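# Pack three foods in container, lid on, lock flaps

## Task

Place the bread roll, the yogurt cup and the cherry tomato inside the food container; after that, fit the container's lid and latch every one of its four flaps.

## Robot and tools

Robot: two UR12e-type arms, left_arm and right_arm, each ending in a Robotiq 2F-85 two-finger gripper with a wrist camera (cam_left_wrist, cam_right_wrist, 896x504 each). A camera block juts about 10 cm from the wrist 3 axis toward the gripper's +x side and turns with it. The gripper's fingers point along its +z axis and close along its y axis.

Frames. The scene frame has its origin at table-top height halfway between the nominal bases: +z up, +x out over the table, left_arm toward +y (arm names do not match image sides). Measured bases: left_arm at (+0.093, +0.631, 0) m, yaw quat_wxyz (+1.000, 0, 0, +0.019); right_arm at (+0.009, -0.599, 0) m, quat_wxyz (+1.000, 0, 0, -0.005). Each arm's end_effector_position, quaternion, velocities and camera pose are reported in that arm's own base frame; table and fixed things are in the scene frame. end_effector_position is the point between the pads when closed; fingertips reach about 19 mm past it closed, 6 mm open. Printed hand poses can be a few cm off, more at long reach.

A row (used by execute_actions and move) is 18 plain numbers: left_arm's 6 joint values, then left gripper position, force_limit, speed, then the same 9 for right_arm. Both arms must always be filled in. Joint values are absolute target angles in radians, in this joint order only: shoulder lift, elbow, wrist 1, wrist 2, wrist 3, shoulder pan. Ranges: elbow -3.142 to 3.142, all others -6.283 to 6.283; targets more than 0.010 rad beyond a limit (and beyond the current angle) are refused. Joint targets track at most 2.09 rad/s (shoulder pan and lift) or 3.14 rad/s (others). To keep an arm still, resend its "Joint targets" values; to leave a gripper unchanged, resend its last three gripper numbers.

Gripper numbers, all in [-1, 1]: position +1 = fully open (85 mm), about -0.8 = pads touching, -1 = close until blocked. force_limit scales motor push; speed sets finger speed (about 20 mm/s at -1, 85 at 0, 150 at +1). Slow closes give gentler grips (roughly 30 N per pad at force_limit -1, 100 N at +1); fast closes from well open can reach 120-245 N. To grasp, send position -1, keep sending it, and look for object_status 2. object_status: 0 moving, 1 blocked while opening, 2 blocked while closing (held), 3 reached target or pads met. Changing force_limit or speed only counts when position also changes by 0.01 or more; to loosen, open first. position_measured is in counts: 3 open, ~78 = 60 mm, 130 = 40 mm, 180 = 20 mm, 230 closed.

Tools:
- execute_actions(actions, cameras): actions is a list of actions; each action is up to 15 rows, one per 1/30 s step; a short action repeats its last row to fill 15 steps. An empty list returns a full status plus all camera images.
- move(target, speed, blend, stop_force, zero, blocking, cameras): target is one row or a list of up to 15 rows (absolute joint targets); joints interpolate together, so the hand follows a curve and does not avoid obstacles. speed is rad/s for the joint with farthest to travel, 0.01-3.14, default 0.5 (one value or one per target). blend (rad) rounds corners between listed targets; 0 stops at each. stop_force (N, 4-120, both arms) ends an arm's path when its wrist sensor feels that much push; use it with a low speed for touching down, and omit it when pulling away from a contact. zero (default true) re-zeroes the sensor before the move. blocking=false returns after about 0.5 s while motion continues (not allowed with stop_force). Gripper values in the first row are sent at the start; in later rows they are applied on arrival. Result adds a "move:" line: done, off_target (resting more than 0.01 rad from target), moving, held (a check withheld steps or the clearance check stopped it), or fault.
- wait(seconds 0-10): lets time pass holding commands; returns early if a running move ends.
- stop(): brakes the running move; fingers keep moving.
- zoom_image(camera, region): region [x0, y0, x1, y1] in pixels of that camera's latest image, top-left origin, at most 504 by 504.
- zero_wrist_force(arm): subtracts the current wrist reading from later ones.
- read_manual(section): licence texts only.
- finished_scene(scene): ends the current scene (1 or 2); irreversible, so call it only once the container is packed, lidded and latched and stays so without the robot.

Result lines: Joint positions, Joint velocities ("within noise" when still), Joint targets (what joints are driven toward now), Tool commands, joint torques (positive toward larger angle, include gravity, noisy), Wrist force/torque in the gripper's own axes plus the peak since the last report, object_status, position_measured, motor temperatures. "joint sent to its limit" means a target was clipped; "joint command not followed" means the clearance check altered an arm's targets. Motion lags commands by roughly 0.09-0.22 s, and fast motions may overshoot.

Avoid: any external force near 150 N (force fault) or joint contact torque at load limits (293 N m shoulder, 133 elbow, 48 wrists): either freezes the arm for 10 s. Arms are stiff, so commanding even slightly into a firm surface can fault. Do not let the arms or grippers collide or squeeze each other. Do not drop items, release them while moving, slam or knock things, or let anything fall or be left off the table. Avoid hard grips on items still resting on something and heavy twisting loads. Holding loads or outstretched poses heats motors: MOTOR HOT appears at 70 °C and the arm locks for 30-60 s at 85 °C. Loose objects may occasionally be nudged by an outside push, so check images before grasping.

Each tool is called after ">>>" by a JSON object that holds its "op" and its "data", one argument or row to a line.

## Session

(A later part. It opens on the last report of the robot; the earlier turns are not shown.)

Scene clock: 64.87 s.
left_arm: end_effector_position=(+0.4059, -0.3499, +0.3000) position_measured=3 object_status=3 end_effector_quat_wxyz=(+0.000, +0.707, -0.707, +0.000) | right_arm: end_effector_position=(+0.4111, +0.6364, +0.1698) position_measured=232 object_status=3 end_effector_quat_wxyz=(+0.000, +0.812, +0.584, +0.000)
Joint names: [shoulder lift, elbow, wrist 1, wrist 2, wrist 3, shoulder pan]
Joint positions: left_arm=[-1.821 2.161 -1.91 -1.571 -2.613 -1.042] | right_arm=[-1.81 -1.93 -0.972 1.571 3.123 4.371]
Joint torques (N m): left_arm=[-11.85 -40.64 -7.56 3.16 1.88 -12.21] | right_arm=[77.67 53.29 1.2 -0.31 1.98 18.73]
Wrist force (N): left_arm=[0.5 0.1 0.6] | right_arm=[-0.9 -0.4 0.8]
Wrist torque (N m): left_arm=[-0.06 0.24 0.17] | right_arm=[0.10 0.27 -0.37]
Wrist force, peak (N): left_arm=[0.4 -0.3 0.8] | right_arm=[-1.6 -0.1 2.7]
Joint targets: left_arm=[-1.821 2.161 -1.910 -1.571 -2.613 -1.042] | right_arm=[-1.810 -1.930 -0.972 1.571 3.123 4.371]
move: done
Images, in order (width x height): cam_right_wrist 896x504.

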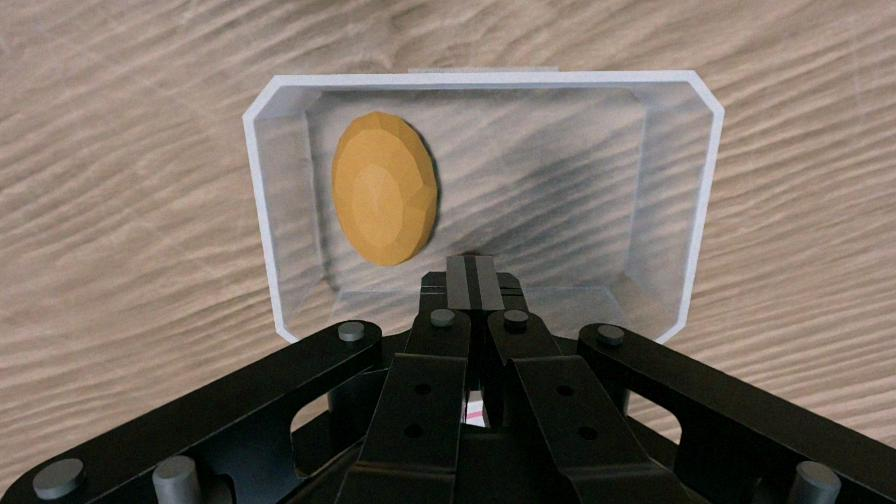

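>>> {"op": "move", "data": {
  "target": [
    [-1.8213,2.1609,-1.9104,-1.5708,-2.6132,-1.0424,1,1,1,-1.8097,-2.3611,-0.3507,2.6073,1.7916,3.7769,1,-0.9,0],
    [-1.8213,2.1609,-1.9104,-1.5708,-2.6132,-1.0424,1,1,1,-2.024,-2.384,-0.1135,2.6073,1.7916,3.7769,1,-0.9,0]
  ],
  "speed": [0.7,0.3],
  "cameras": ["cam_right_wrist"]
}}

Scene clock: 70.37 s.
left_arm: end_effector_position=(+0.4059, -0.3499, +0.3000) position_measured=3 object_status=3 end_effector_quat_wxyz=(+0.000, +0.707, -0.707, +0.000) | right_arm: end_effector_position=(+0.4289, +0.4035, +0.0671) position_measured=3 object_status=3 end_effector_quat_wxyz=(-0.433, +0.433, +0.750, +0.250)
Joint names: [shoulder lift, elbow, wrist 1, wrist 2, wrist 3, shoulder pan]
Joint positions: left_arm=[-1.821 2.161 -1.91 -1.571 -2.613 -1.042] | right_arm=[-2.024 -2.384 -0.114 2.607 1.792 3.777]
Joint torques (N m): left_arm=[-11.58 -38.25 -6.95 3.05 1.52 -14.84] | right_arm=[45.8 9.99 7.81 4.48 -2.42 -14.26]
Wrist force (N): left_arm=[0.1 0.0 0.4] | right_arm=[-0.1 0.0 1.4]
Wrist torque (N m): left_arm=[-0.07 0.31 0.17] | right_arm=[0.04 -0.09 0.03]
Wrist force, peak (N): left_arm=[0.2 -0.1 1.0] | right_arm=[-1.2 -0.1 1.9]
Joint targets: left_arm=[-1.821 2.161 -1.910 -1.571 -2.613 -1.042] | right_arm=[-2.024 -2.384 -0.113 2.607 1.792 3.777]
move: done
Images, in order (width x height): cam_right_wrist 896x504.

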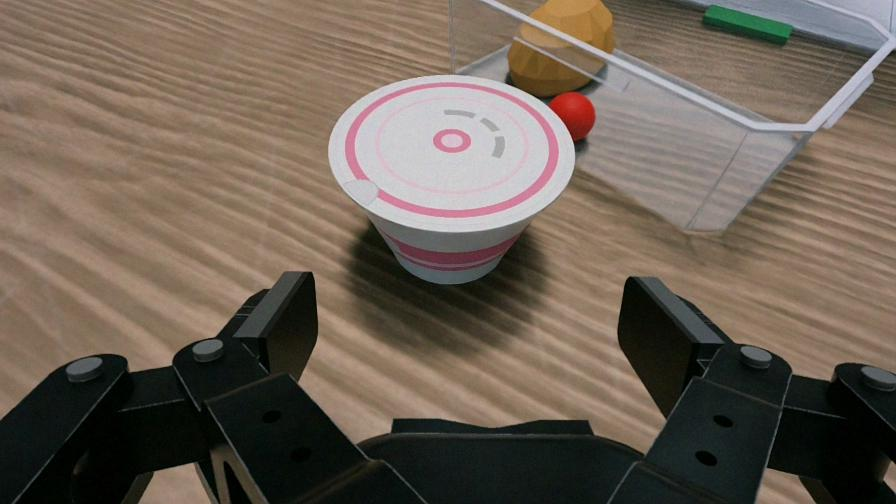

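>>> {"op": "move", "data": {
  "target": [-1.8213,2.1609,-1.9104,-1.5708,-2.6132,-1.0424,1,1,1,-2.1828,-2.3868,0.2647,2.565,2.0455,3.9171,1,-0.9,0],
  "speed": 0.12,
  "stop_force": 8,
  "cameras": ["cam_right_wrist"]
}}

Scene clock: 75.03 s.
left_arm: end_effector_position=(+0.4059, -0.3499, +0.3000) position_measured=3 object_status=3 end_effector_quat_wxyz=(+0.000, +0.707, -0.707, +0.000) | right_arm: end_effector_position=(+0.3871, +0.4690, +0.0218) position_measured=3 object_status=3 end_effector_quat_wxyz=(-0.433, +0.433, +0.750, +0.250)
Joint names: [shoulder lift, elbow, wrist 1, wrist 2, wrist 3, shoulder pan]
Joint positions: left_arm=[-1.821 2.161 -1.91 -1.571 -2.613 -1.042] | right_arm=[-2.183 -2.387 0.265 2.565 2.045 3.917]
Joint torques (N m): left_arm=[-12.59 -39.52 -6.87 3.17 1.17 -12.81] | right_arm=[54.94 1.63 8.23 0.13 1.88 20.86]
Wrist force (N): left_arm=[0.3 0.1 0.6] | right_arm=[-0.2 0.5 1.0]
Wrist torque (N m): left_arm=[-0.06 0.28 0.17] | right_arm=[0.17 -0.03 -0.07]
Wrist force, peak (N): left_arm=[0.6 0.2 0.8] | right_arm=[0.1 0.5 2.2]
Joint targets: left_arm=[-1.821 2.161 -1.910 -1.571 -2.613 -1.042] | right_arm=[-2.183 -2.387 0.265 2.565 2.046 3.917]
move: done
Images, in order (width x height): cam_right_wrist 896x504.

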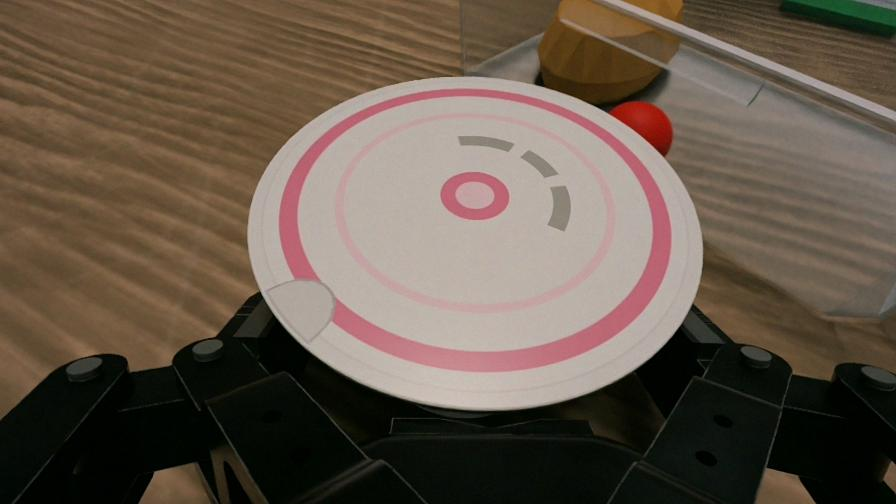

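>>> {"op": "move", "data": {
  "target": [
    [-1.8213,2.1609,-1.9104,-1.5708,-2.6132,-1.0424,1,1,1,-2.1828,-2.3868,0.2647,2.565,2.0455,3.9171,-1,-0.9,-1],
    [-1.8213,2.1609,-1.9104,-1.5708,-2.6132,-1.0424,1,1,1,-1.868,-2.3841,-0.0528,2.565,2.0455,3.9171,-1,-0.9,-1]
  ],
  "speed": 0.2,
  "cameras": ["cam_right_wrist"]
}}

Scene clock: 80.63 s.
left_arm: end_effector_position=(+0.4059, -0.3499, +0.3000) position_measured=3 object_status=3 end_effector_quat_wxyz=(+0.000, +0.707, -0.707, +0.000) | right_arm: end_effector_position=(+0.3871, +0.4689, +0.1598) position_measured=44 object_status=2 end_effector_quat_wxyz=(-0.433, +0.433, +0.750, +0.250)
Joint names: [shoulder lift, elbow, wrist 1, wrist 2, wrist 3, shoulder pan]
Joint positions: left_arm=[-1.821 2.161 -1.91 -1.571 -2.613 -1.042] | right_arm=[-1.868 -2.384 -0.053 2.565 2.046 3.917]
Joint torques (N m): left_arm=[-12.13 -40.62 -6.5 3.31 1.07 -12.69] | right_arm=[73.04 35.85 2.39 2.93 1.82 14.51]
Wrist force (N): left_arm=[0.2 0.1 0.6] | right_arm=[-1.5 0.4 1.7]
Wrist torque (N m): left_arm=[-0.06 0.30 0.17] | right_arm=[0.16 -0.09 -0.09]
Wrist force, peak (N): left_arm=[0.6 0.0 0.8] | right_arm=[3.2 -0.4 -2.5]
Joint targets: left_arm=[-1.821 2.161 -1.910 -1.571 -2.613 -1.042] | right_arm=[-1.868 -2.384 -0.053 2.565 2.046 3.917]
move: done
Images, in order (width x height): cam_right_wrist 896x504.

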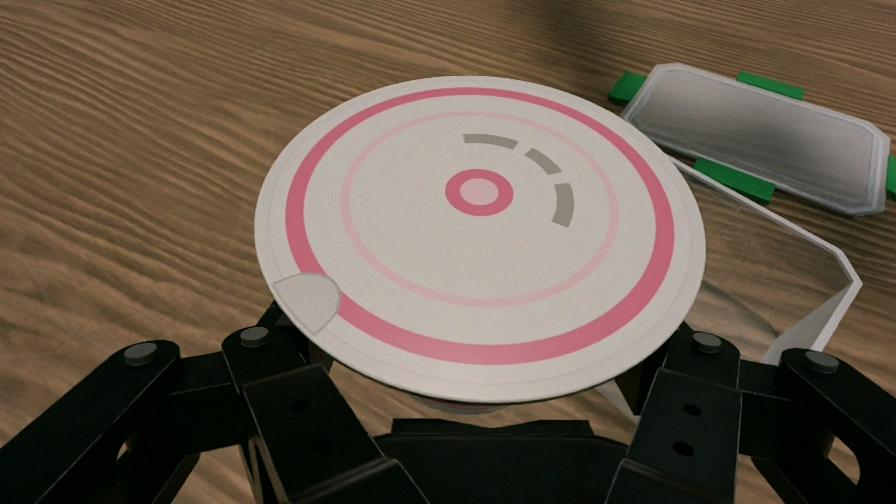

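>>> {"op": "move", "data": {
  "target": [
    [-1.8213,2.1609,-1.9104,-1.5708,-2.6132,-1.0424,1,1,1,-2.0114,-1.8039,-1.1572,2.2264,1.159,4.0668,-1,-0.9,-1]
  ],
  "speed": 0.5,
  "cameras": ["cam_right_wrist"]
}}

Scene clock: 83.73 s.
left_arm: end_effector_position=(+0.4059, -0.3499, +0.3000) position_measured=3 object_status=3 end_effector_quat_wxyz=(+0.000, +0.707, -0.707, +0.000) | right_arm: end_effector_position=(+0.4617, +0.6111, +0.1300) position_measured=44 object_status=2 end_effector_quat_wxyz=(-0.338, +0.151, +0.927, +0.055)
Joint names: [shoulder lift, elbow, wrist 1, wrist 2, wrist 3, shoulder pan]
Joint positions: left_arm=[-1.821 2.161 -1.91 -1.571 -2.613 -1.042] | right_arm=[-2.011 -1.804 -1.157 2.226 1.159 4.067]
Joint torques (N m): left_arm=[-11.28 -39.84 -6.83 2.77 1.03 -12.02] | right_arm=[72.19 50.94 0.89 0.05 -2.65 18.48]
Wrist force (N): left_arm=[0.1 0.0 0.4] | right_arm=[-0.9 -0.1 2.0]
Wrist torque (N m): left_arm=[-0.07 0.31 0.17] | right_arm=[0.09 -0.15 -0.04]
Wrist force, peak (N): left_arm=[0.7 -0.1 0.6] | right_arm=[-2.0 0.7 3.2]
Joint targets: left_arm=[-1.821 2.161 -1.910 -1.571 -2.613 -1.042] | right_arm=[-2.011 -1.804 -1.157 2.226 1.159 4.067]
move: done
Images, in order (width x height): cam_right_wrist 896x504.

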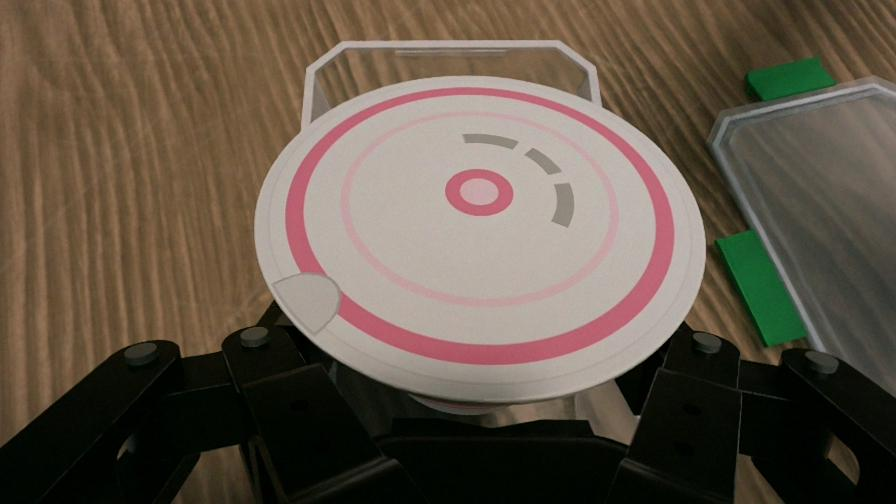

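>>> {"op": "move", "data": {
  "target": [-1.8213,2.1609,-1.9104,-1.5708,-2.6132,-1.0424,1,1,1,-2.1083,-1.8427,-1.0215,2.2264,1.159,4.0668,-1,-0.9,-1],
  "speed": 0.12,
  "stop_force": 8
}}

>>> {"op": "move", "data": {
  "target": [-1.8213,2.1609,-1.9104,-1.5708,-2.6132,-1.0424,1,1,1,-2.1218,-1.8463,-1.0044,2.2264,1.159,4.0668,-1,-0.9,-1],
  "speed": 0.03,
  "stop_force": 5,
  "cameras": ["cam_right_wrist"]
}}

Scene clock: 86.37 s.
left_arm: end_effector_position=(+0.4059, -0.3499, +0.3000) position_measured=3 object_status=3 end_effector_quat_wxyz=(+0.000, +0.707, -0.707, +0.000) | right_arm: end_effector_position=(+0.4618, +0.6113, +0.0477) position_measured=44 object_status=2 end_effector_quat_wxyz=(-0.338, +0.151, +0.927, +0.055)
Joint names: [shoulder lift, elbow, wrist 1, wrist 2, wrist 3, shoulder pan]
Joint positions: left_arm=[-1.821 2.161 -1.91 -1.571 -2.613 -1.042] | right_arm=[-2.105 -1.841 -1.026 2.226 1.159 4.067]
Joint torques (N m): left_arm=[-11.25 -39.5 -6.81 3 0.62 -13.24] | right_arm=[95.11 44.87 1.11 -0.73 -2.65 15.81]
Wrist force (N): left_arm=[0.1 0.1 0.3] | right_arm=[2.3 0.7 -0.5]
Wrist torque (N m): left_arm=[-0.06 0.32 0.17] | right_arm=[0.24 -0.21 0.10]
Wrist force, peak (N): left_arm=[0.1 -0.3 0.9] | right_arm=[15.8 5.2 -17.9]
Joint targets: left_arm=[-1.821 2.161 -1.910 -1.571 -2.613 -1.042] | right_arm=[-2.105 -1.841 -1.026 2.226 1.159 4.067]
move: contact (right_arm)

Scene clock: 87.60 s.
left_arm: end_effector_position=(+0.4059, -0.3499, +0.3000) position_measured=3 object_status=3 end_effector_quat_wxyz=(+0.000, +0.707, -0.707, +0.000) | right_arm: end_effector_position=(+0.4618, +0.6113, +0.0474) position_measured=44 object_status=2 end_effector_quat_wxyz=(-0.338, +0.151, +0.927, +0.055)
Joint names: [shoulder lift, elbow, wrist 1, wrist 2, wrist 3, shoulder pan]
Joint positions: left_arm=[-1.821 2.161 -1.91 -1.571 -2.613 -1.042] | right_arm=[-2.105 -1.841 -1.026 2.226 1.159 4.067]
Joint torques (N m): left_arm=[-14.2 -39.03 -6.67 3.04 0.85 -12.26] | right_arm=[92.17 41 -0.17 -0.61 -2.16 8.73]
Wrist force (N): left_arm=[0.4 -0.1 0.5] | right_arm=[2.6 2.5 -2.2]
Wrist torque (N m): left_arm=[-0.09 0.25 0.17] | right_arm=[0.35 -0.26 0.08]
Wrist force, peak (N): left_arm=[0.4 -0.3 0.6] | right_arm=[10.6 -1.1 -10.0]
Joint targets: left_arm=[-1.821 2.161 -1.910 -1.571 -2.613 -1.042] | right_arm=[-2.105 -1.841 -1.026 2.226 1.159 4.067]
move: contact (right_arm); right_arm: the wrist 1 is farthest, 0.021 rad from its target
Images, in order (width x height): cam_right_wrist 896x504.

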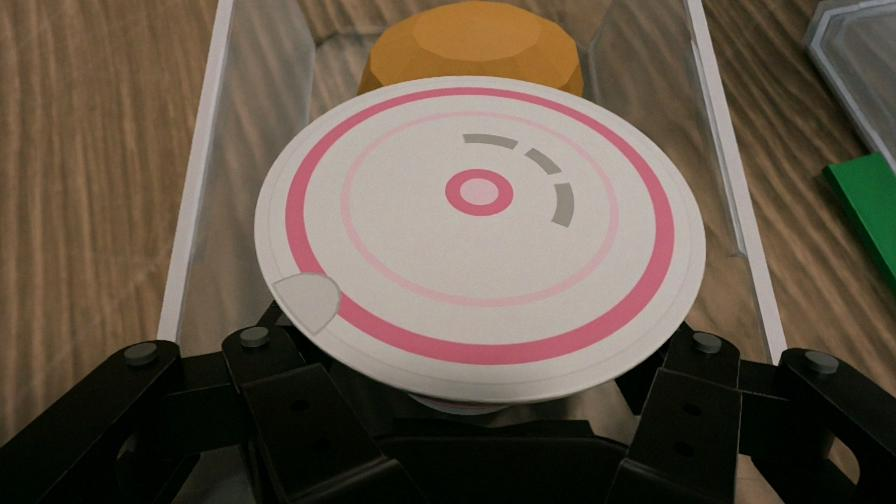

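>>> {"op": "move", "data": {
  "target": [-1.8213,2.1609,-1.9104,-1.5708,-2.6132,-1.0424,1,1,1,-2.105,-1.841,-1.026,2.2264,1.159,4.0668,1,-0.9,-1],
  "speed": 0.1,
  "cameras": ["cam_right_wrist"]
}}

Scene clock: 89.07 s.
left_arm: end_effector_position=(+0.4059, -0.3499, +0.3000) position_measured=3 object_status=3 end_effector_quat_wxyz=(+0.000, +0.707, -0.707, +0.000) | right_arm: end_effector_position=(+0.4620, +0.6115, +0.0480) position_measured=3 object_status=0 end_effector_quat_wxyz=(-0.337, +0.151, +0.928, +0.055)
Joint names: [shoulder lift, elbow, wrist 1, wrist 2, wrist 3, shoulder pan]
Joint positions: left_arm=[-1.821 2.161 -1.91 -1.571 -2.613 -1.042] | right_arm=[-2.105 -1.841 -1.026 2.226 1.159 4.067]
Joint torques (N m): left_arm=[-12.13 -39.41 -7.02 3.14 1 -12.18] | right_arm=[96.63 44.21 1.56 0.29 -2.23 3.21]
Wrist force (N): left_arm=[0.1 0.0 0.2] | right_arm=[0.0 0.4 1.6]
Wrist torque (N m): left_arm=[-0.07 0.30 0.17] | right_arm=[0.12 -0.08 -0.07]
Wrist force, peak (N): left_arm=[0.5 -0.1 0.7] | right_arm=[3.8 2.4 -3.4]
Joint targets: left_arm=[-1.821 2.161 -1.910 -1.571 -2.613 -1.042] | right_arm=[-2.105 -1.841 -1.026 2.226 1.159 4.067]
move: done
Images, in order (width x height): cam_right_wrist 896x504.

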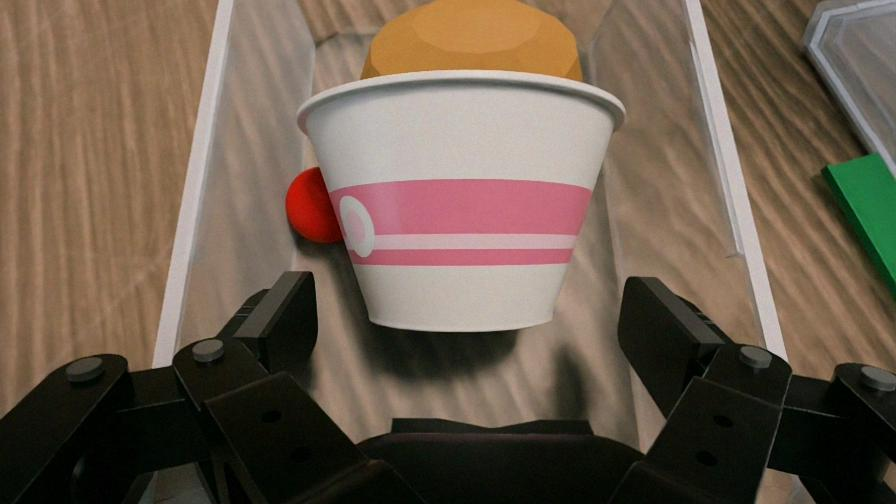

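>>> {"op": "move", "data": {
  "target": [
    [-1.8213,2.1609,-1.9104,-1.5708,-2.6132,-1.0424,1,1,1,-2.0661,-1.7513,-1.1974,2.2102,1.0891,4.0089,1,-0.9,-1],
    [-1.8213,2.1609,-1.9104,-1.5708,-2.6132,-1.0424,1,1,1,-1.8626,-1.8675,-1.0318,1.828,1.3786,4.2039,1,-0.9,-1]
  ],
  "speed": [0.3,0.5],
  "cameras": ["cam_right_wrist"]
}}

Scene clock: 92.77 s.
left_arm: end_effector_position=(+0.4059, -0.3499, +0.3000) position_measured=3 object_status=3 end_effector_quat_wxyz=(+0.000, +0.707, -0.707, +0.000) | right_arm: end_effector_position=(+0.4580, +0.6123, +0.1700) position_measured=3 object_status=3 end_effector_quat_wxyz=(-0.129, +0.159, +0.979, +0.021)
Joint names: [shoulder lift, elbow, wrist 1, wrist 2, wrist 3, shoulder pan]
Joint positions: left_arm=[-1.821 2.161 -1.91 -1.571 -2.613 -1.042] | right_arm=[-1.863 -1.867 -1.032 1.828 1.378 4.204]
Joint torques (N m): left_arm=[-11.46 -40.08 -6.88 2.96 1.01 -10.48] | right_arm=[82.35 32.09 7.81 -1.19 2.05 18.84]
Wrist force (N): left_arm=[0.3 0.1 0.5] | right_arm=[-0.5 -0.6 1.0]
Wrist torque (N m): left_arm=[-0.07 0.29 0.17] | right_arm=[0.00 0.11 -0.35]
Wrist force, peak (N): left_arm=[0.6 -0.2 0.6] | right_arm=[-0.1 -0.1 3.2]
Joint targets: left_arm=[-1.821 2.161 -1.910 -1.571 -2.613 -1.042] | right_arm=[-1.863 -1.868 -1.032 1.828 1.379 4.204]
move: done
Images, in order (width x height): cam_right_wrist 896x504.

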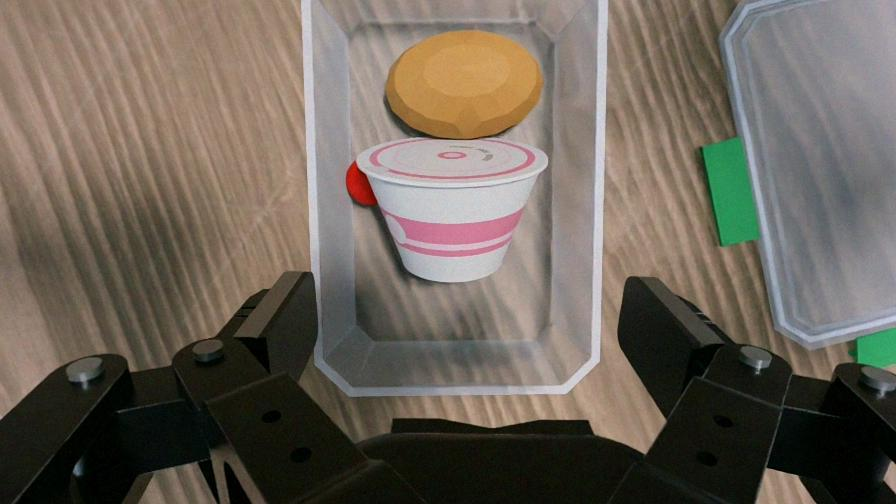

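>>> {"op": "execute_actions", "data": {
  "actions": []
}}

Scene clock: 93.77 s.
left_arm: end_effector_position=(+0.4059, -0.3499, +0.3000) position_measured=3 object_status=3 end_effector_quat_wxyz=(+0.000, +0.707, -0.707, +0.000) | right_arm: end_effector_position=(+0.4580, +0.6123, +0.1700) position_measured=3 object_status=3 end_effector_quat_wxyz=(-0.129, +0.159, +0.979, +0.021)
Joint names: [shoulder lift, elbow, wrist 1, wrist 2, wrist 3, shoulder pan]
Joint positions: left_arm=[-1.821 2.161 -1.91 -1.571 -2.613 -1.042] | right_arm=[-1.863 -1.868 -1.032 1.828 1.379 4.204]
Joint velocities: within noise
Joint torques (N m): left_arm=[-9.39 -39.8 -6.52 2.84 0.89 -11.16] | right_arm=[85.66 35.14 7.92 -1.33 1.93 18.77]
Motor temperatures (°C): left_arm=[26 30 33 34 37 27] | right_arm=[34 28 37 32 34 27]
Wrist force (N): left_arm=[0.2 -0.3 0.7] | right_arm=[-0.1 -0.4 0.6]
Wrist torque (N m): left_arm=[-0.13 0.29 0.17] | right_arm=[0.04 0.04 -0.35]
Wrist force, peak (N): left_arm=[0.4 0.0 0.7] | right_arm=[-0.6 0.1 1.2]
Joint targets: left_arm=[-1.821 2.161 -1.910 -1.571 -2.613 -1.042] | right_arm=[-1.863 -1.868 -1.032 1.828 1.379 4.204]
Tool commands: left_gripper/position=+1.0 left_gripper/force_limit=+1.0 left_gripper/speed=+1.0 right_gripper/position=+1.0 right_gripper/force_limit=-0.9 right_gripper/speed=-1.0

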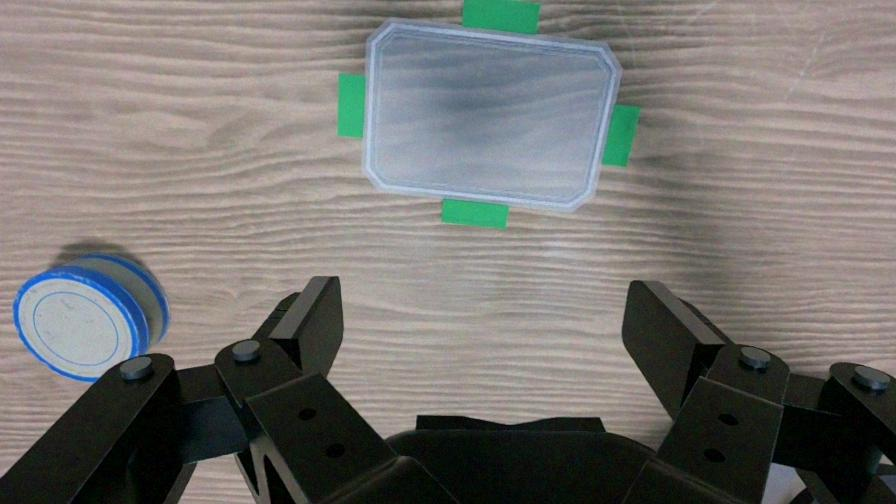

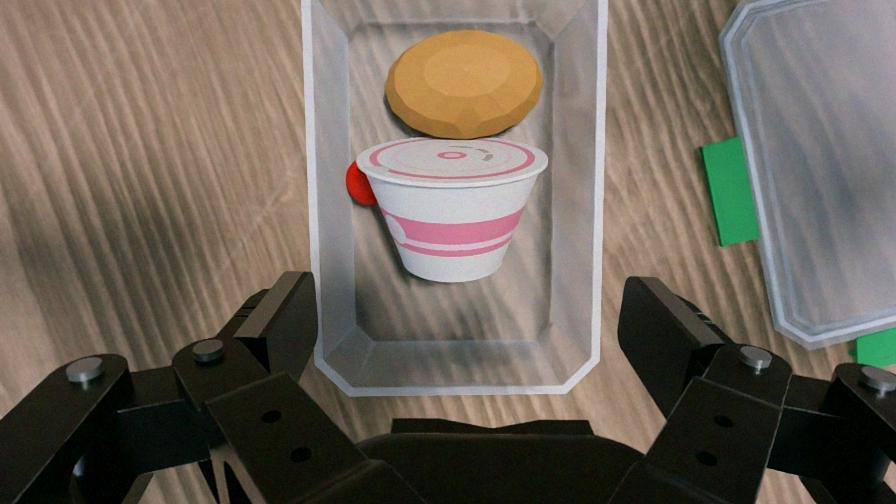

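>>> {"op": "move", "data": {
  "target": [
    [-1.8213,2.1609,-1.9104,-1.5708,-2.6132,-1.0424,1,1,1,-1.8292,-2.022,-0.9109,1.1901,1.7036,4.5131,1,-0.9,-1],
    [-1.8213,2.1609,-1.9104,-1.5708,-2.6132,-1.0424,1,1,1,-1.9467,-2.0616,-0.7349,1.1881,1.653,4.466,1,-0.9,-1]
  ],
  "speed": [0.6, 0.06],
  "stop_force": 8,
  "cameras": ["cam_right_wrist"]
}}

Scene clock: 100.13 s.
left_arm: end_effector_position=(+0.4059, -0.3499, +0.3000) position_measured=3 object_status=3 end_effector_quat_wxyz=(+0.000, +0.707, -0.707, +0.000) | right_arm: end_effector_position=(+0.4441, +0.6169, +0.0480) position_measured=3 object_status=3 end_effector_quat_wxyz=(+0.188, +0.158, +0.969, -0.031)
Joint names: [shoulder lift, elbow, wrist 1, wrist 2, wrist 3, shoulder pan]
Joint positions: left_arm=[-1.821 2.161 -1.91 -1.571 -2.613 -1.042] | right_arm=[-1.947 -2.062 -0.735 1.188 1.653 4.466]
Joint torques (N m): left_arm=[-13.53 -39.38 -6.36 2.86 0.36 -11.48] | right_arm=[60.74 25.13 7.43 -3.11 -2.6 -10.85]
Wrist force (N): left_arm=[0.1 -0.1 0.3] | right_arm=[-1.0 0.4 0.6]
Wrist torque (N m): left_arm=[-0.09 0.31 0.17] | right_arm=[0.16 0.33 -0.22]
Wrist force, peak (N): left_arm=[0.2 -0.1 1.0] | right_arm=[-1.1 0.4 1.5]
Joint targets: left_arm=[-1.821 2.161 -1.910 -1.571 -2.613 -1.042] | right_arm=[-1.947 -2.062 -0.735 1.188 1.653 4.466]
move: done
Images, in order (width x height): cam_right_wrist 896x504.

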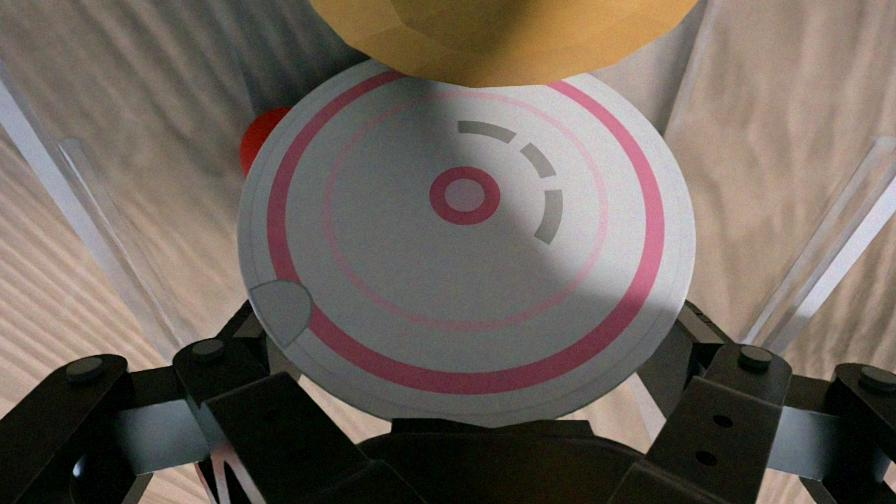

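>>> {"op": "move", "data": {
  "target": [
    [-1.8213,2.1609,-1.9104,-1.5708,-2.6132,-1.0424,1,1,1,-1.9467,-2.0616,-0.7349,1.1881,1.653,4.466,-1,-0.9,-1],
    [-1.8213,2.1609,-1.9104,-1.5708,-2.6132,-1.0424,1,1,1,-1.8193,-2.0027,-0.9212,1.1881,1.653,4.466,-1,-0.9,-1],
    [-1.8213,2.1609,-1.9104,-1.5708,-2.6132,-1.0424,1,1,1,-2.0286,-1.7677,-1.2385,2.2805,1.0969,4.0364,-1,-0.9,-1]
  ],
  "speed": [0.3, 0.12, 0.4],
  "cameras": ["cam_right_wrist"]
}}

Scene clock: 106.93 s.
left_arm: end_effector_position=(+0.4059, -0.3499, +0.3000) position_measured=3 object_status=3 end_effector_quat_wxyz=(+0.000, +0.707, -0.707, +0.000) | right_arm: end_effector_position=(+0.4730, +0.6072, +0.1400) position_measured=230 object_status=3 end_effector_quat_wxyz=(-0.370, +0.149, +0.915, +0.060)
Joint names: [shoulder lift, elbow, wrist 1, wrist 2, wrist 3, shoulder pan]
Joint positions: left_arm=[-1.821 2.161 -1.91 -1.571 -2.613 -1.042] | right_arm=[-2.029 -1.768 -1.238 2.28 1.097 4.036]
Joint torques (N m): left_arm=[-12.7 -39.15 -6.75 2.72 0.59 -11.02] | right_arm=[74.69 51.17 1.03 4.2 -1.89 -13.14]
Wrist force (N): left_arm=[0.3 -0.1 0.5] | right_arm=[-0.5 -0.3 0.3]
Wrist torque (N m): left_arm=[-0.09 0.27 0.17] | right_arm=[0.07 -0.08 -0.01]
Wrist force, peak (N): left_arm=[0.8 0.3 0.6] | right_arm=[-2.6 -1.2 -10.7]
Joint targets: left_arm=[-1.821 2.161 -1.910 -1.571 -2.613 -1.042] | right_arm=[-2.029 -1.768 -1.238 2.280 1.097 4.036]
move: done
Images, in order (width x height): cam_right_wrist 896x504.

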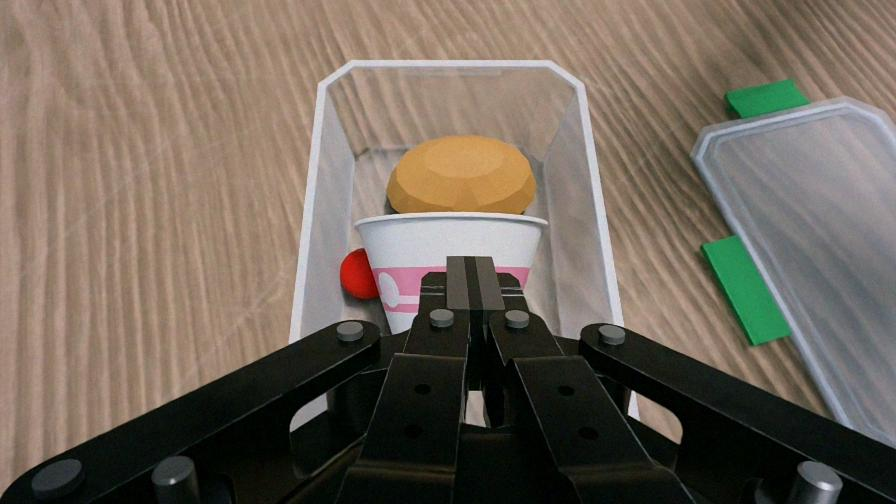

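>>> {"op": "move", "data": {
  "target": [
    [-1.8213,2.1609,-1.9104,-1.5708,-2.6132,-1.0424,1,1,1,-1.7859,-1.9611,-0.9654,1.5708,1.6042,4.4229,-1,-0.9,-1],
    [-1.8213,2.1609,-1.9104,-1.5708,-2.6132,-1.0424,1,1,1,-1.8614,-2.0119,-0.8391,1.5708,1.6042,4.4229,-1,-0.9,-1],
    [-1.8213,2.1609,-1.9104,-1.5708,-2.6132,-1.0424,1,1,1,-1.8903,-1.9704,-0.8517,1.5708,1.4906,4.3093,-1,-0.9,-1]
  ],
  "speed": [0.6, 0.2, 0.04],
  "stop_force": 10,
  "cameras": ["cam_right_wrist"]
}}

Scene clock: 114.37 s.
left_arm: end_effector_position=(+0.4059, -0.3499, +0.3000) position_measured=3 object_status=3 end_effector_quat_wxyz=(+0.000, +0.707, -0.707, +0.000) | right_arm: end_effector_position=(+0.4514, +0.6145, +0.1020) position_measured=230 object_status=3 end_effector_quat_wxyz=(+0.000, +0.161, +0.987, +0.000)
Joint names: [shoulder lift, elbow, wrist 1, wrist 2, wrist 3, shoulder pan]
Joint positions: left_arm=[-1.821 2.161 -1.91 -1.571 -2.613 -1.042] | right_arm=[-1.89 -1.97 -0.852 1.571 1.491 4.309]
Joint torques (N m): left_arm=[-9.66 -40.25 -6.91 3.46 0.43 -11.07] | right_arm=[62.14 50 1.83 -1.68 -2.44 -12.18]
Wrist force (N): left_arm=[0.1 0.0 0.3] | right_arm=[-0.6 -0.3 0.5]
Wrist torque (N m): left_arm=[-0.08 0.31 0.17] | right_arm=[0.10 0.16 -0.26]
Wrist force, peak (N): left_arm=[0.3 0.0 0.9] | right_arm=[-2.9 -0.2 -0.1]
Joint targets: left_arm=[-1.821 2.161 -1.910 -1.571 -2.613 -1.042] | right_arm=[-1.890 -1.970 -0.852 1.571 1.491 4.309]
move: done
Images, in order (width x height): cam_right_wrist 896x504.

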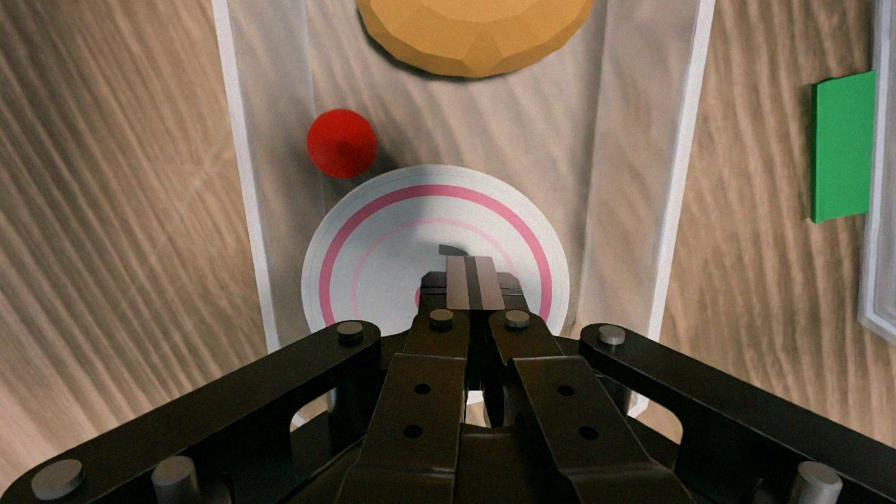

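>>> {"op": "move", "data": {
  "target": [
    [-1.6686,2.4602,-2.3624,-1.5708,-2.4539,-0.9965,1,-0.8,-1,-1.7152,-1.7896,-1.2076,1.5708,1.4906,4.3093,-1,-0.9,-1],
    [-1.4794,2.526,-2.6174,-1.5708,-2.4539,-0.9965,1,-0.8,-1,-1.4254,-1.969,-1.318,1.5708,-0.0446,4.3449,-1,-0.9,-1]
  ],
  "speed": [0.6, 0.5],
  "stop_force": 10,
  "cameras": ["all"]
}}

Scene clock: 120.00 s.
left_arm: end_effector_position=(+0.3971, -0.2931, +0.0121) position_measured=3 object_status=3 end_effector_quat_wxyz=(+0.000, -0.666, +0.746, +0.000) | right_arm: end_effector_position=(+0.3725, +0.4829, +0.3600) position_measured=230 object_status=3 end_effector_quat_wxyz=(+0.000, -0.584, +0.812, +0.000)
Joint names: [shoulder lift, elbow, wrist 1, wrist 2, wrist 3, shoulder pan]
Joint positions: left_arm=[-1.479 2.526 -2.617 -1.571 -2.454 -0.996] | right_arm=[-1.425 -1.969 -1.318 1.571 -0.045 4.345]
Joint torques (N m): left_arm=[-20.11 -19.5 -7.5 3.33 2.74 13.66] | right_arm=[51.62 40.27 1.43 -0.35 -1.84 19.23]
Wrist force (N): left_arm=[0.0 0.2 0.2] | right_arm=[-0.7 -0.3 0.1]
Wrist torque (N m): left_arm=[-0.06 0.30 0.14] | right_arm=[0.14 0.17 -0.23]
Wrist force, peak (N): left_arm=[-0.8 1.0 2.7] | right_arm=[-0.8 -1.8 -2.4]
Joint targets: left_arm=[-1.479 2.526 -2.617 -1.571 -2.454 -0.997] | right_arm=[-1.425 -1.969 -1.318 1.571 -0.045 4.345]
move: done

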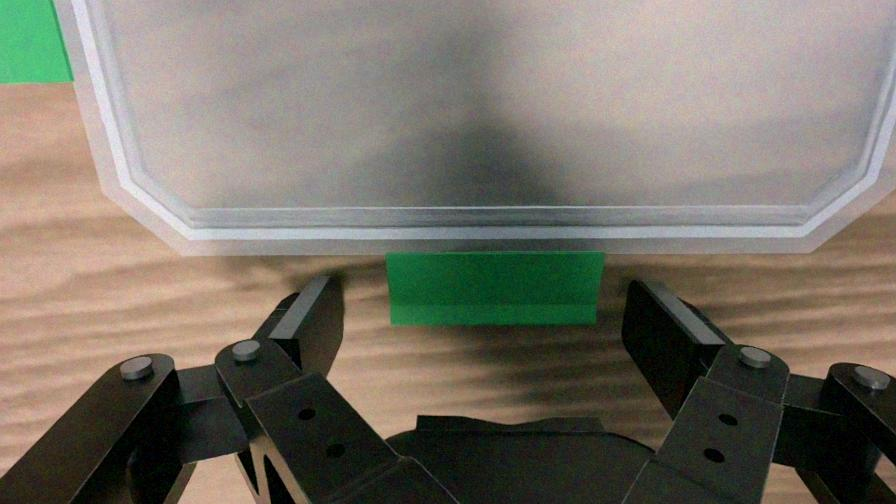

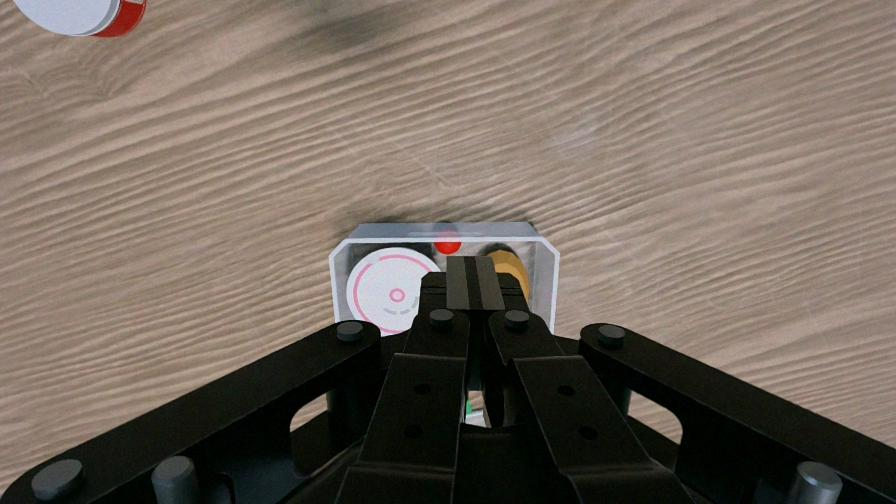

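>>> {"op": "move", "data": {
  "target": [
    [-1.4794,2.526,-2.6174,-1.5708,-2.4539,-0.9965,-1,-0.8,-1,-1.4254,-1.969,-1.318,1.5708,-0.0446,4.3449,-1,-0.9,-1],
    [-1.8408,2.3274,-2.0574,-1.5708,-2.4539,-0.9965,-1,-0.8,-1,-1.4254,-1.969,-1.318,1.5708,-0.0446,4.3449,-1,-0.9,-1],
    [-1.6923,2.299,-2.5822,-2.1565,-2.2297,-0.9062,-1,-0.8,-1,-1.4254,-1.969,-1.318,1.5708,-0.0446,4.3449,-1,-0.9,-1]
  ],
  "speed": [0.3, 0.2, 0.3],
  "cameras": ["all"]
}}

Scene clock: 128.07 s.
left_arm: end_effector_position=(+0.3827, -0.4606, +0.2927) position_measured=230 object_status=3 end_effector_quat_wxyz=(-0.282, -0.531, +0.776, -0.193) | right_arm: end_effector_position=(+0.3725, +0.4829, +0.3601) position_measured=230 object_status=3 end_effector_quat_wxyz=(+0.000, -0.584, +0.812, +0.000)
Joint names: [shoulder lift, elbow, wrist 1, wrist 2, wrist 3, shoulder pan]
Joint positions: left_arm=[-1.692 2.299 -2.582 -2.156 -2.23 -0.906] | right_arm=[-1.425 -1.969 -1.318 1.571 -0.045 4.345]
Joint torques (N m): left_arm=[-13.63 -48.95 -8.71 -5.04 2.83 15.84] | right_arm=[49.79 39.5 2 -0.16 -1.85 19.41]
Wrist force (N): left_arm=[0.0 -0.2 0.6] | right_arm=[-1.0 -0.3 -0.2]
Wrist torque (N m): left_arm=[0.01 0.12 0.11] | right_arm=[0.13 0.22 -0.24]
Wrist force, peak (N): left_arm=[-5.7 12.3 -81.9] | right_arm=[-1.3 -0.8 -0.3]
Joint targets: left_arm=[-1.692 2.299 -2.582 -2.156 -2.230 -0.906] | right_arm=[-1.425 -1.969 -1.318 1.571 -0.045 4.345]
move: done

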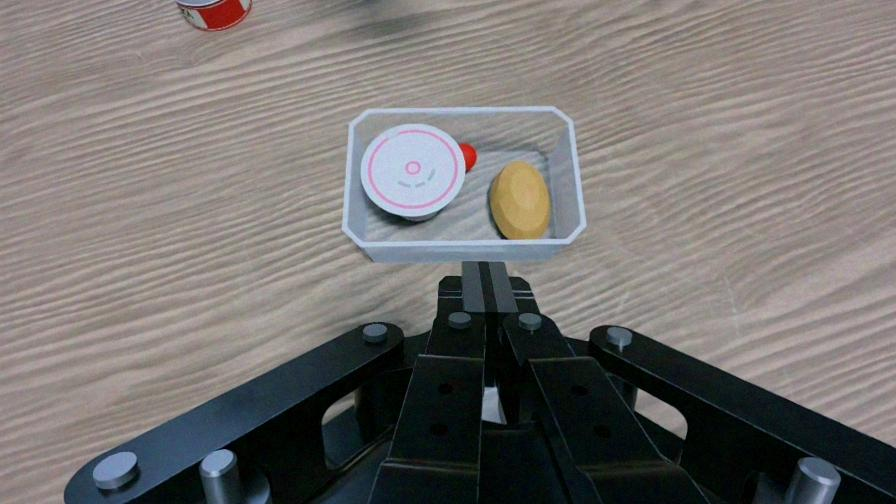

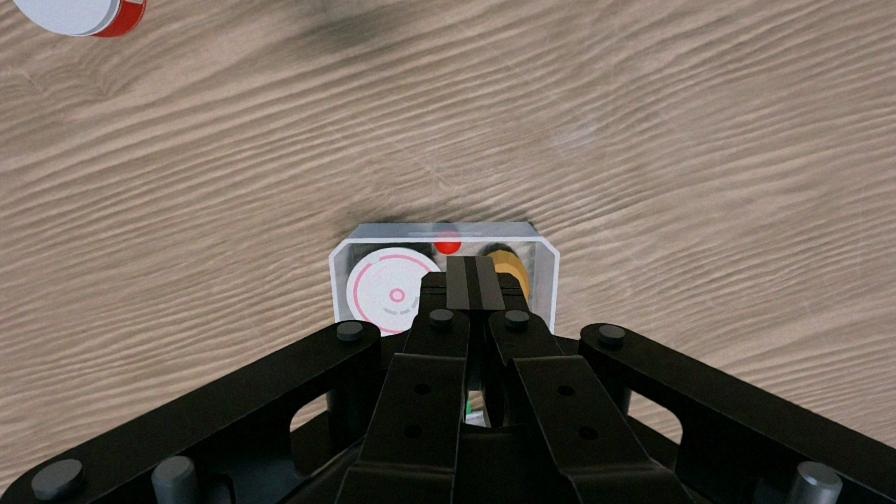

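>>> {"op": "move", "data": {
  "target": [-1.8213,2.1609,-1.9104,-1.5708,-2.6132,-1.0424,1,-0.8,-1,-1.4254,-1.969,-1.318,1.5708,-0.0446,4.3449,-1,-0.9,-1],
  "speed": 0.6,
  "cameras": ["cam_left_wrist"]
}}

Scene clock: 132.90 s.
left_arm: end_effector_position=(+0.4059, -0.3499, +0.3000) position_measured=3 object_status=0 end_effector_quat_wxyz=(+0.000, +0.707, -0.707, +0.000) | right_arm: end_effector_position=(+0.3725, +0.4829, +0.3601) position_measured=230 object_status=3 end_effector_quat_wxyz=(+0.000, -0.584, +0.812, +0.000)
Joint names: [shoulder lift, elbow, wrist 1, wrist 2, wrist 3, shoulder pan]
Joint positions: left_arm=[-1.821 2.161 -1.91 -1.571 -2.613 -1.042] | right_arm=[-1.425 -1.969 -1.318 1.571 -0.045 4.345]
Joint torques (N m): left_arm=[-32.41 -52.51 -0.31 3.46 -2.95 -17.28] | right_arm=[50.93 40.53 1.27 0.09 -2.14 17.99]
Wrist force (N): left_arm=[0.3 0.0 0.6] | right_arm=[-0.4 -0.8 -0.2]
Wrist torque (N m): left_arm=[-0.08 0.29 0.30] | right_arm=[0.04 0.11 -0.23]
Wrist force, peak (N): left_arm=[0.0 -0.6 1.1] | right_arm=[-1.6 -0.9 -0.4]
Joint targets: left_arm=[-1.821 2.161 -1.910 -1.571 -2.613 -1.042] | right_arm=[-1.425 -1.969 -1.318 1.571 -0.045 4.345]
move: done
Images, in order (width x height): cam_left_wrist 896x504.

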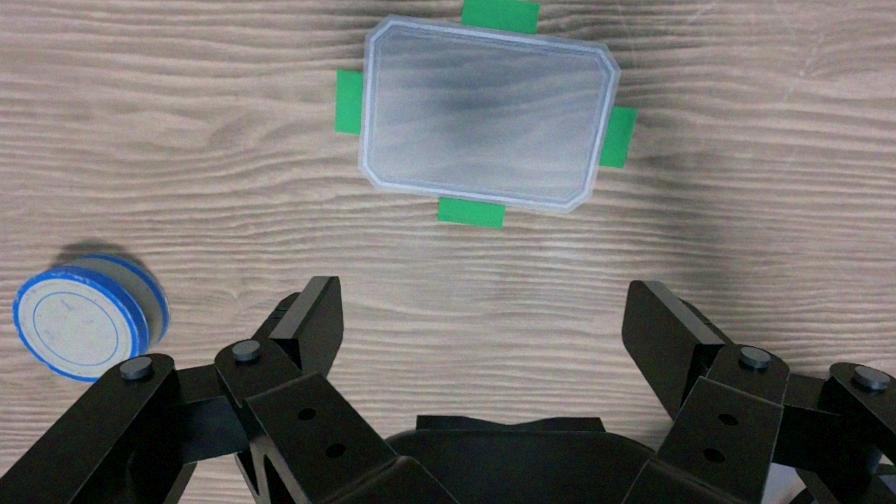

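>>> {"op": "move", "data": {
  "target": [
    [-1.6629,2.4553,-2.3632,-1.5708,-2.4573,-0.9999,1,-0.8,-1,-1.4254,-1.969,-1.318,1.5708,-0.0446,4.3449,-1,-0.9,-1],
    [-1.4857,2.5181,-2.6032,-1.5708,-2.4573,-0.9999,1,-0.8,-1,-1.4254,-1.969,-1.318,1.5708,-0.0446,4.3449,-1,-0.9,-1],
    [-1.4857,2.5181,-2.6032,-1.5708,-2.4573,-0.9999,0.35,-0.7,-1,-1.4254,-1.969,-1.318,1.5708,-0.0446,4.3449,-1,-0.9,-1]
  ],
  "speed": [0.6, 0.4, 0.2],
  "cameras": ["cam_left_wrist"]
}}

Scene clock: 137.73 s.
left_arm: end_effector_position=(+0.3978, -0.2972, +0.0166) position_measured=75 object_status=0 end_effector_quat_wxyz=(+0.000, -0.666, +0.746, +0.000) | right_arm: end_effector_position=(+0.3725, +0.4829, +0.3601) position_measured=230 object_status=3 end_effector_quat_wxyz=(+0.000, -0.584, +0.812, +0.000)
Joint names: [shoulder lift, elbow, wrist 1, wrist 2, wrist 3, shoulder pan]
Joint positions: left_arm=[-1.486 2.518 -2.603 -1.571 -2.457 -1] | right_arm=[-1.425 -1.969 -1.318 1.571 -0.045 4.345]
Joint torques (N m): left_arm=[-21.62 -20.21 -6.23 1.96 2.81 7.66] | right_arm=[49.98 41.18 1.78 0.46 -1.52 18.12]
Wrist force (N): left_arm=[-1.4 1.1 -10.0] | right_arm=[-0.6 -0.5 -0.3]
Wrist torque (N m): left_arm=[-0.10 0.31 0.15] | right_arm=[0.09 0.14 -0.23]
Wrist force, peak (N): left_arm=[-1.0 1.0 -11.1] | right_arm=[-0.9 -1.2 0.4]
Joint targets: left_arm=[-1.486 2.518 -2.603 -1.571 -2.457 -1.000] | right_arm=[-1.425 -1.969 -1.318 1.571 -0.045 4.345]
move: done
Images, in order (width x height): cam_left_wrist 896x504.

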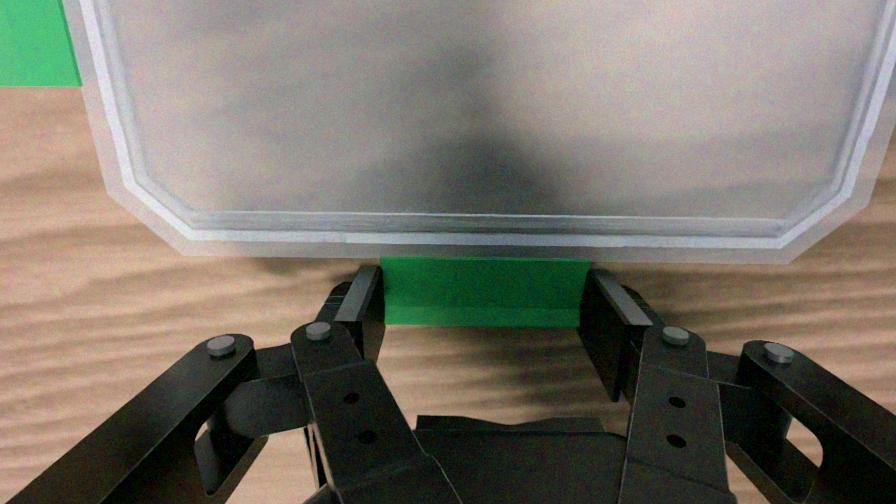

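>>> {"op": "wait", "data": {
  "seconds": 0.3
}}

>>> {"op": "zoom_image", "data": {
  "camera": "cam_left_wrist",
  "region": [320, 220, 660, 380]
}}

Scene clock: 138.17 s.
left_arm: end_effector_position=(+0.3978, -0.2972, +0.0166) position_measured=75 object_status=2 end_effector_quat_wxyz=(+0.000, -0.666, +0.746, +0.000) | right_arm: end_effector_position=(+0.3725, +0.4829, +0.3601) position_measured=230 object_status=3 end_effector_quat_wxyz=(+0.000, -0.584, +0.812, +0.000)
Joint names: [shoulder lift, elbow, wrist 1, wrist 2, wrist 3, shoulder pan]
Joint positions: left_arm=[-1.486 2.518 -2.603 -1.571 -2.457 -1] | right_arm=[-1.425 -1.969 -1.318 1.571 -0.045 4.345]
Joint torques (N m): left_arm=[-19.05 -19.48 -4.59 1.74 2.83 5.18] | right_arm=[52.42 42.44 1.33 0.3 -1.94 18.15]
Wrist force (N): left_arm=[-1.1 1.2 -10.0] | right_arm=[-0.1 -0.5 -0.1]
Wrist torque (N m): left_arm=[-0.09 0.28 0.16] | right_arm=[0.11 0.06 -0.23]
Wrist force, peak (N): left_arm=[-1.1 1.5 -11.3] | right_arm=[-0.8 -1.0 -0.2]
Joint targets: left_arm=[-1.486 2.518 -2.603 -1.571 -2.457 -1.000] | right_arm=[-1.425 -1.969 -1.318 1.571 -0.045 4.345]
Tool commands: left_gripper/position=+0.35 left_gripper/force_limit=-0.7 left_gripper/speed=-1.0 right_gripper/position=-1.0 right_gripper/force_limit=-0.9 right_gripper/speed=-1.0
wait: 0.30 s; at rest by 0.03 s

Scaled by 1.482 from the camera's 896x504 image, which has a finer 1280x720 frame.
This view is cut from an older image: the scene may have changed since it was taken.

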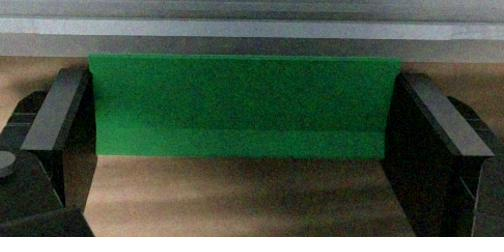

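>>> {"op": "move", "data": {
  "target": [-1.5838,2.4889,-2.4759,-1.5708,-2.4573,-0.9999,0.35,-0.7,-1,-1.4254,-1.969,-1.318,1.5708,-0.0446,4.3449,-1,-0.9,-1],
  "speed": 0.06,
  "cameras": ["cam_left_wrist"]
}}

Scene clock: 140.87 s.
left_arm: end_effector_position=(+0.3977, -0.2970, +0.0599) position_measured=75 object_status=2 end_effector_quat_wxyz=(+0.000, -0.666, +0.746, +0.000) | right_arm: end_effector_position=(+0.3725, +0.4829, +0.3601) position_measured=230 object_status=3 end_effector_quat_wxyz=(+0.000, -0.584, +0.812, +0.000)
Joint names: [shoulder lift, elbow, wrist 1, wrist 2, wrist 3, shoulder pan]
Joint positions: left_arm=[-1.584 2.489 -2.476 -1.571 -2.457 -1] | right_arm=[-1.425 -1.969 -1.318 1.571 -0.045 4.345]
Joint torques (N m): left_arm=[-38.47 -39.16 -0.36 1.18 2.56 -4.62] | right_arm=[46.69 41.95 1.91 0.44 -1.84 21.78]
Wrist force (N): left_arm=[0.4 0.0 0.8] | right_arm=[-0.3 -0.8 -0.3]
Wrist torque (N m): left_arm=[-0.08 0.26 0.13] | right_arm=[0.06 0.09 -0.23]
Wrist force, peak (N): left_arm=[-0.8 1.4 -11.2] | right_arm=[-0.9 -1.2 -0.5]
Joint targets: left_arm=[-1.584 2.489 -2.476 -1.571 -2.457 -1.000] | right_arm=[-1.425 -1.969 -1.318 1.571 -0.045 4.345]
move: done
Images, in order (width x height): cam_left_wrist 896x504.

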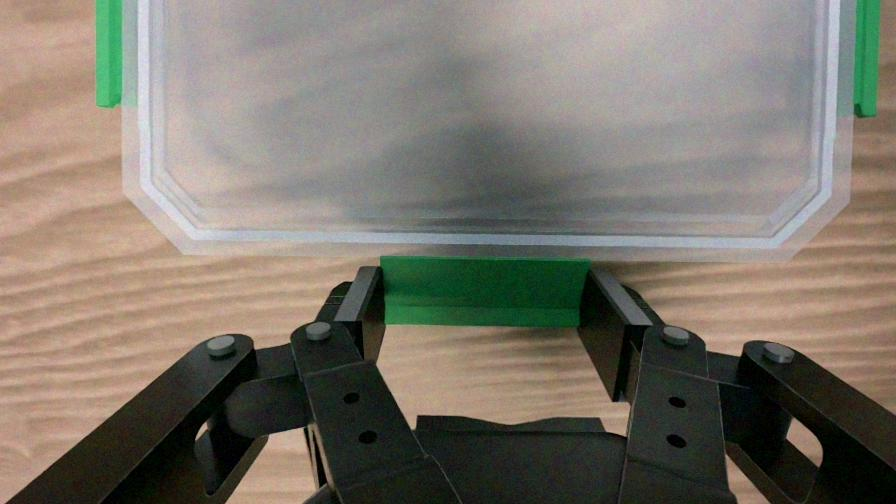

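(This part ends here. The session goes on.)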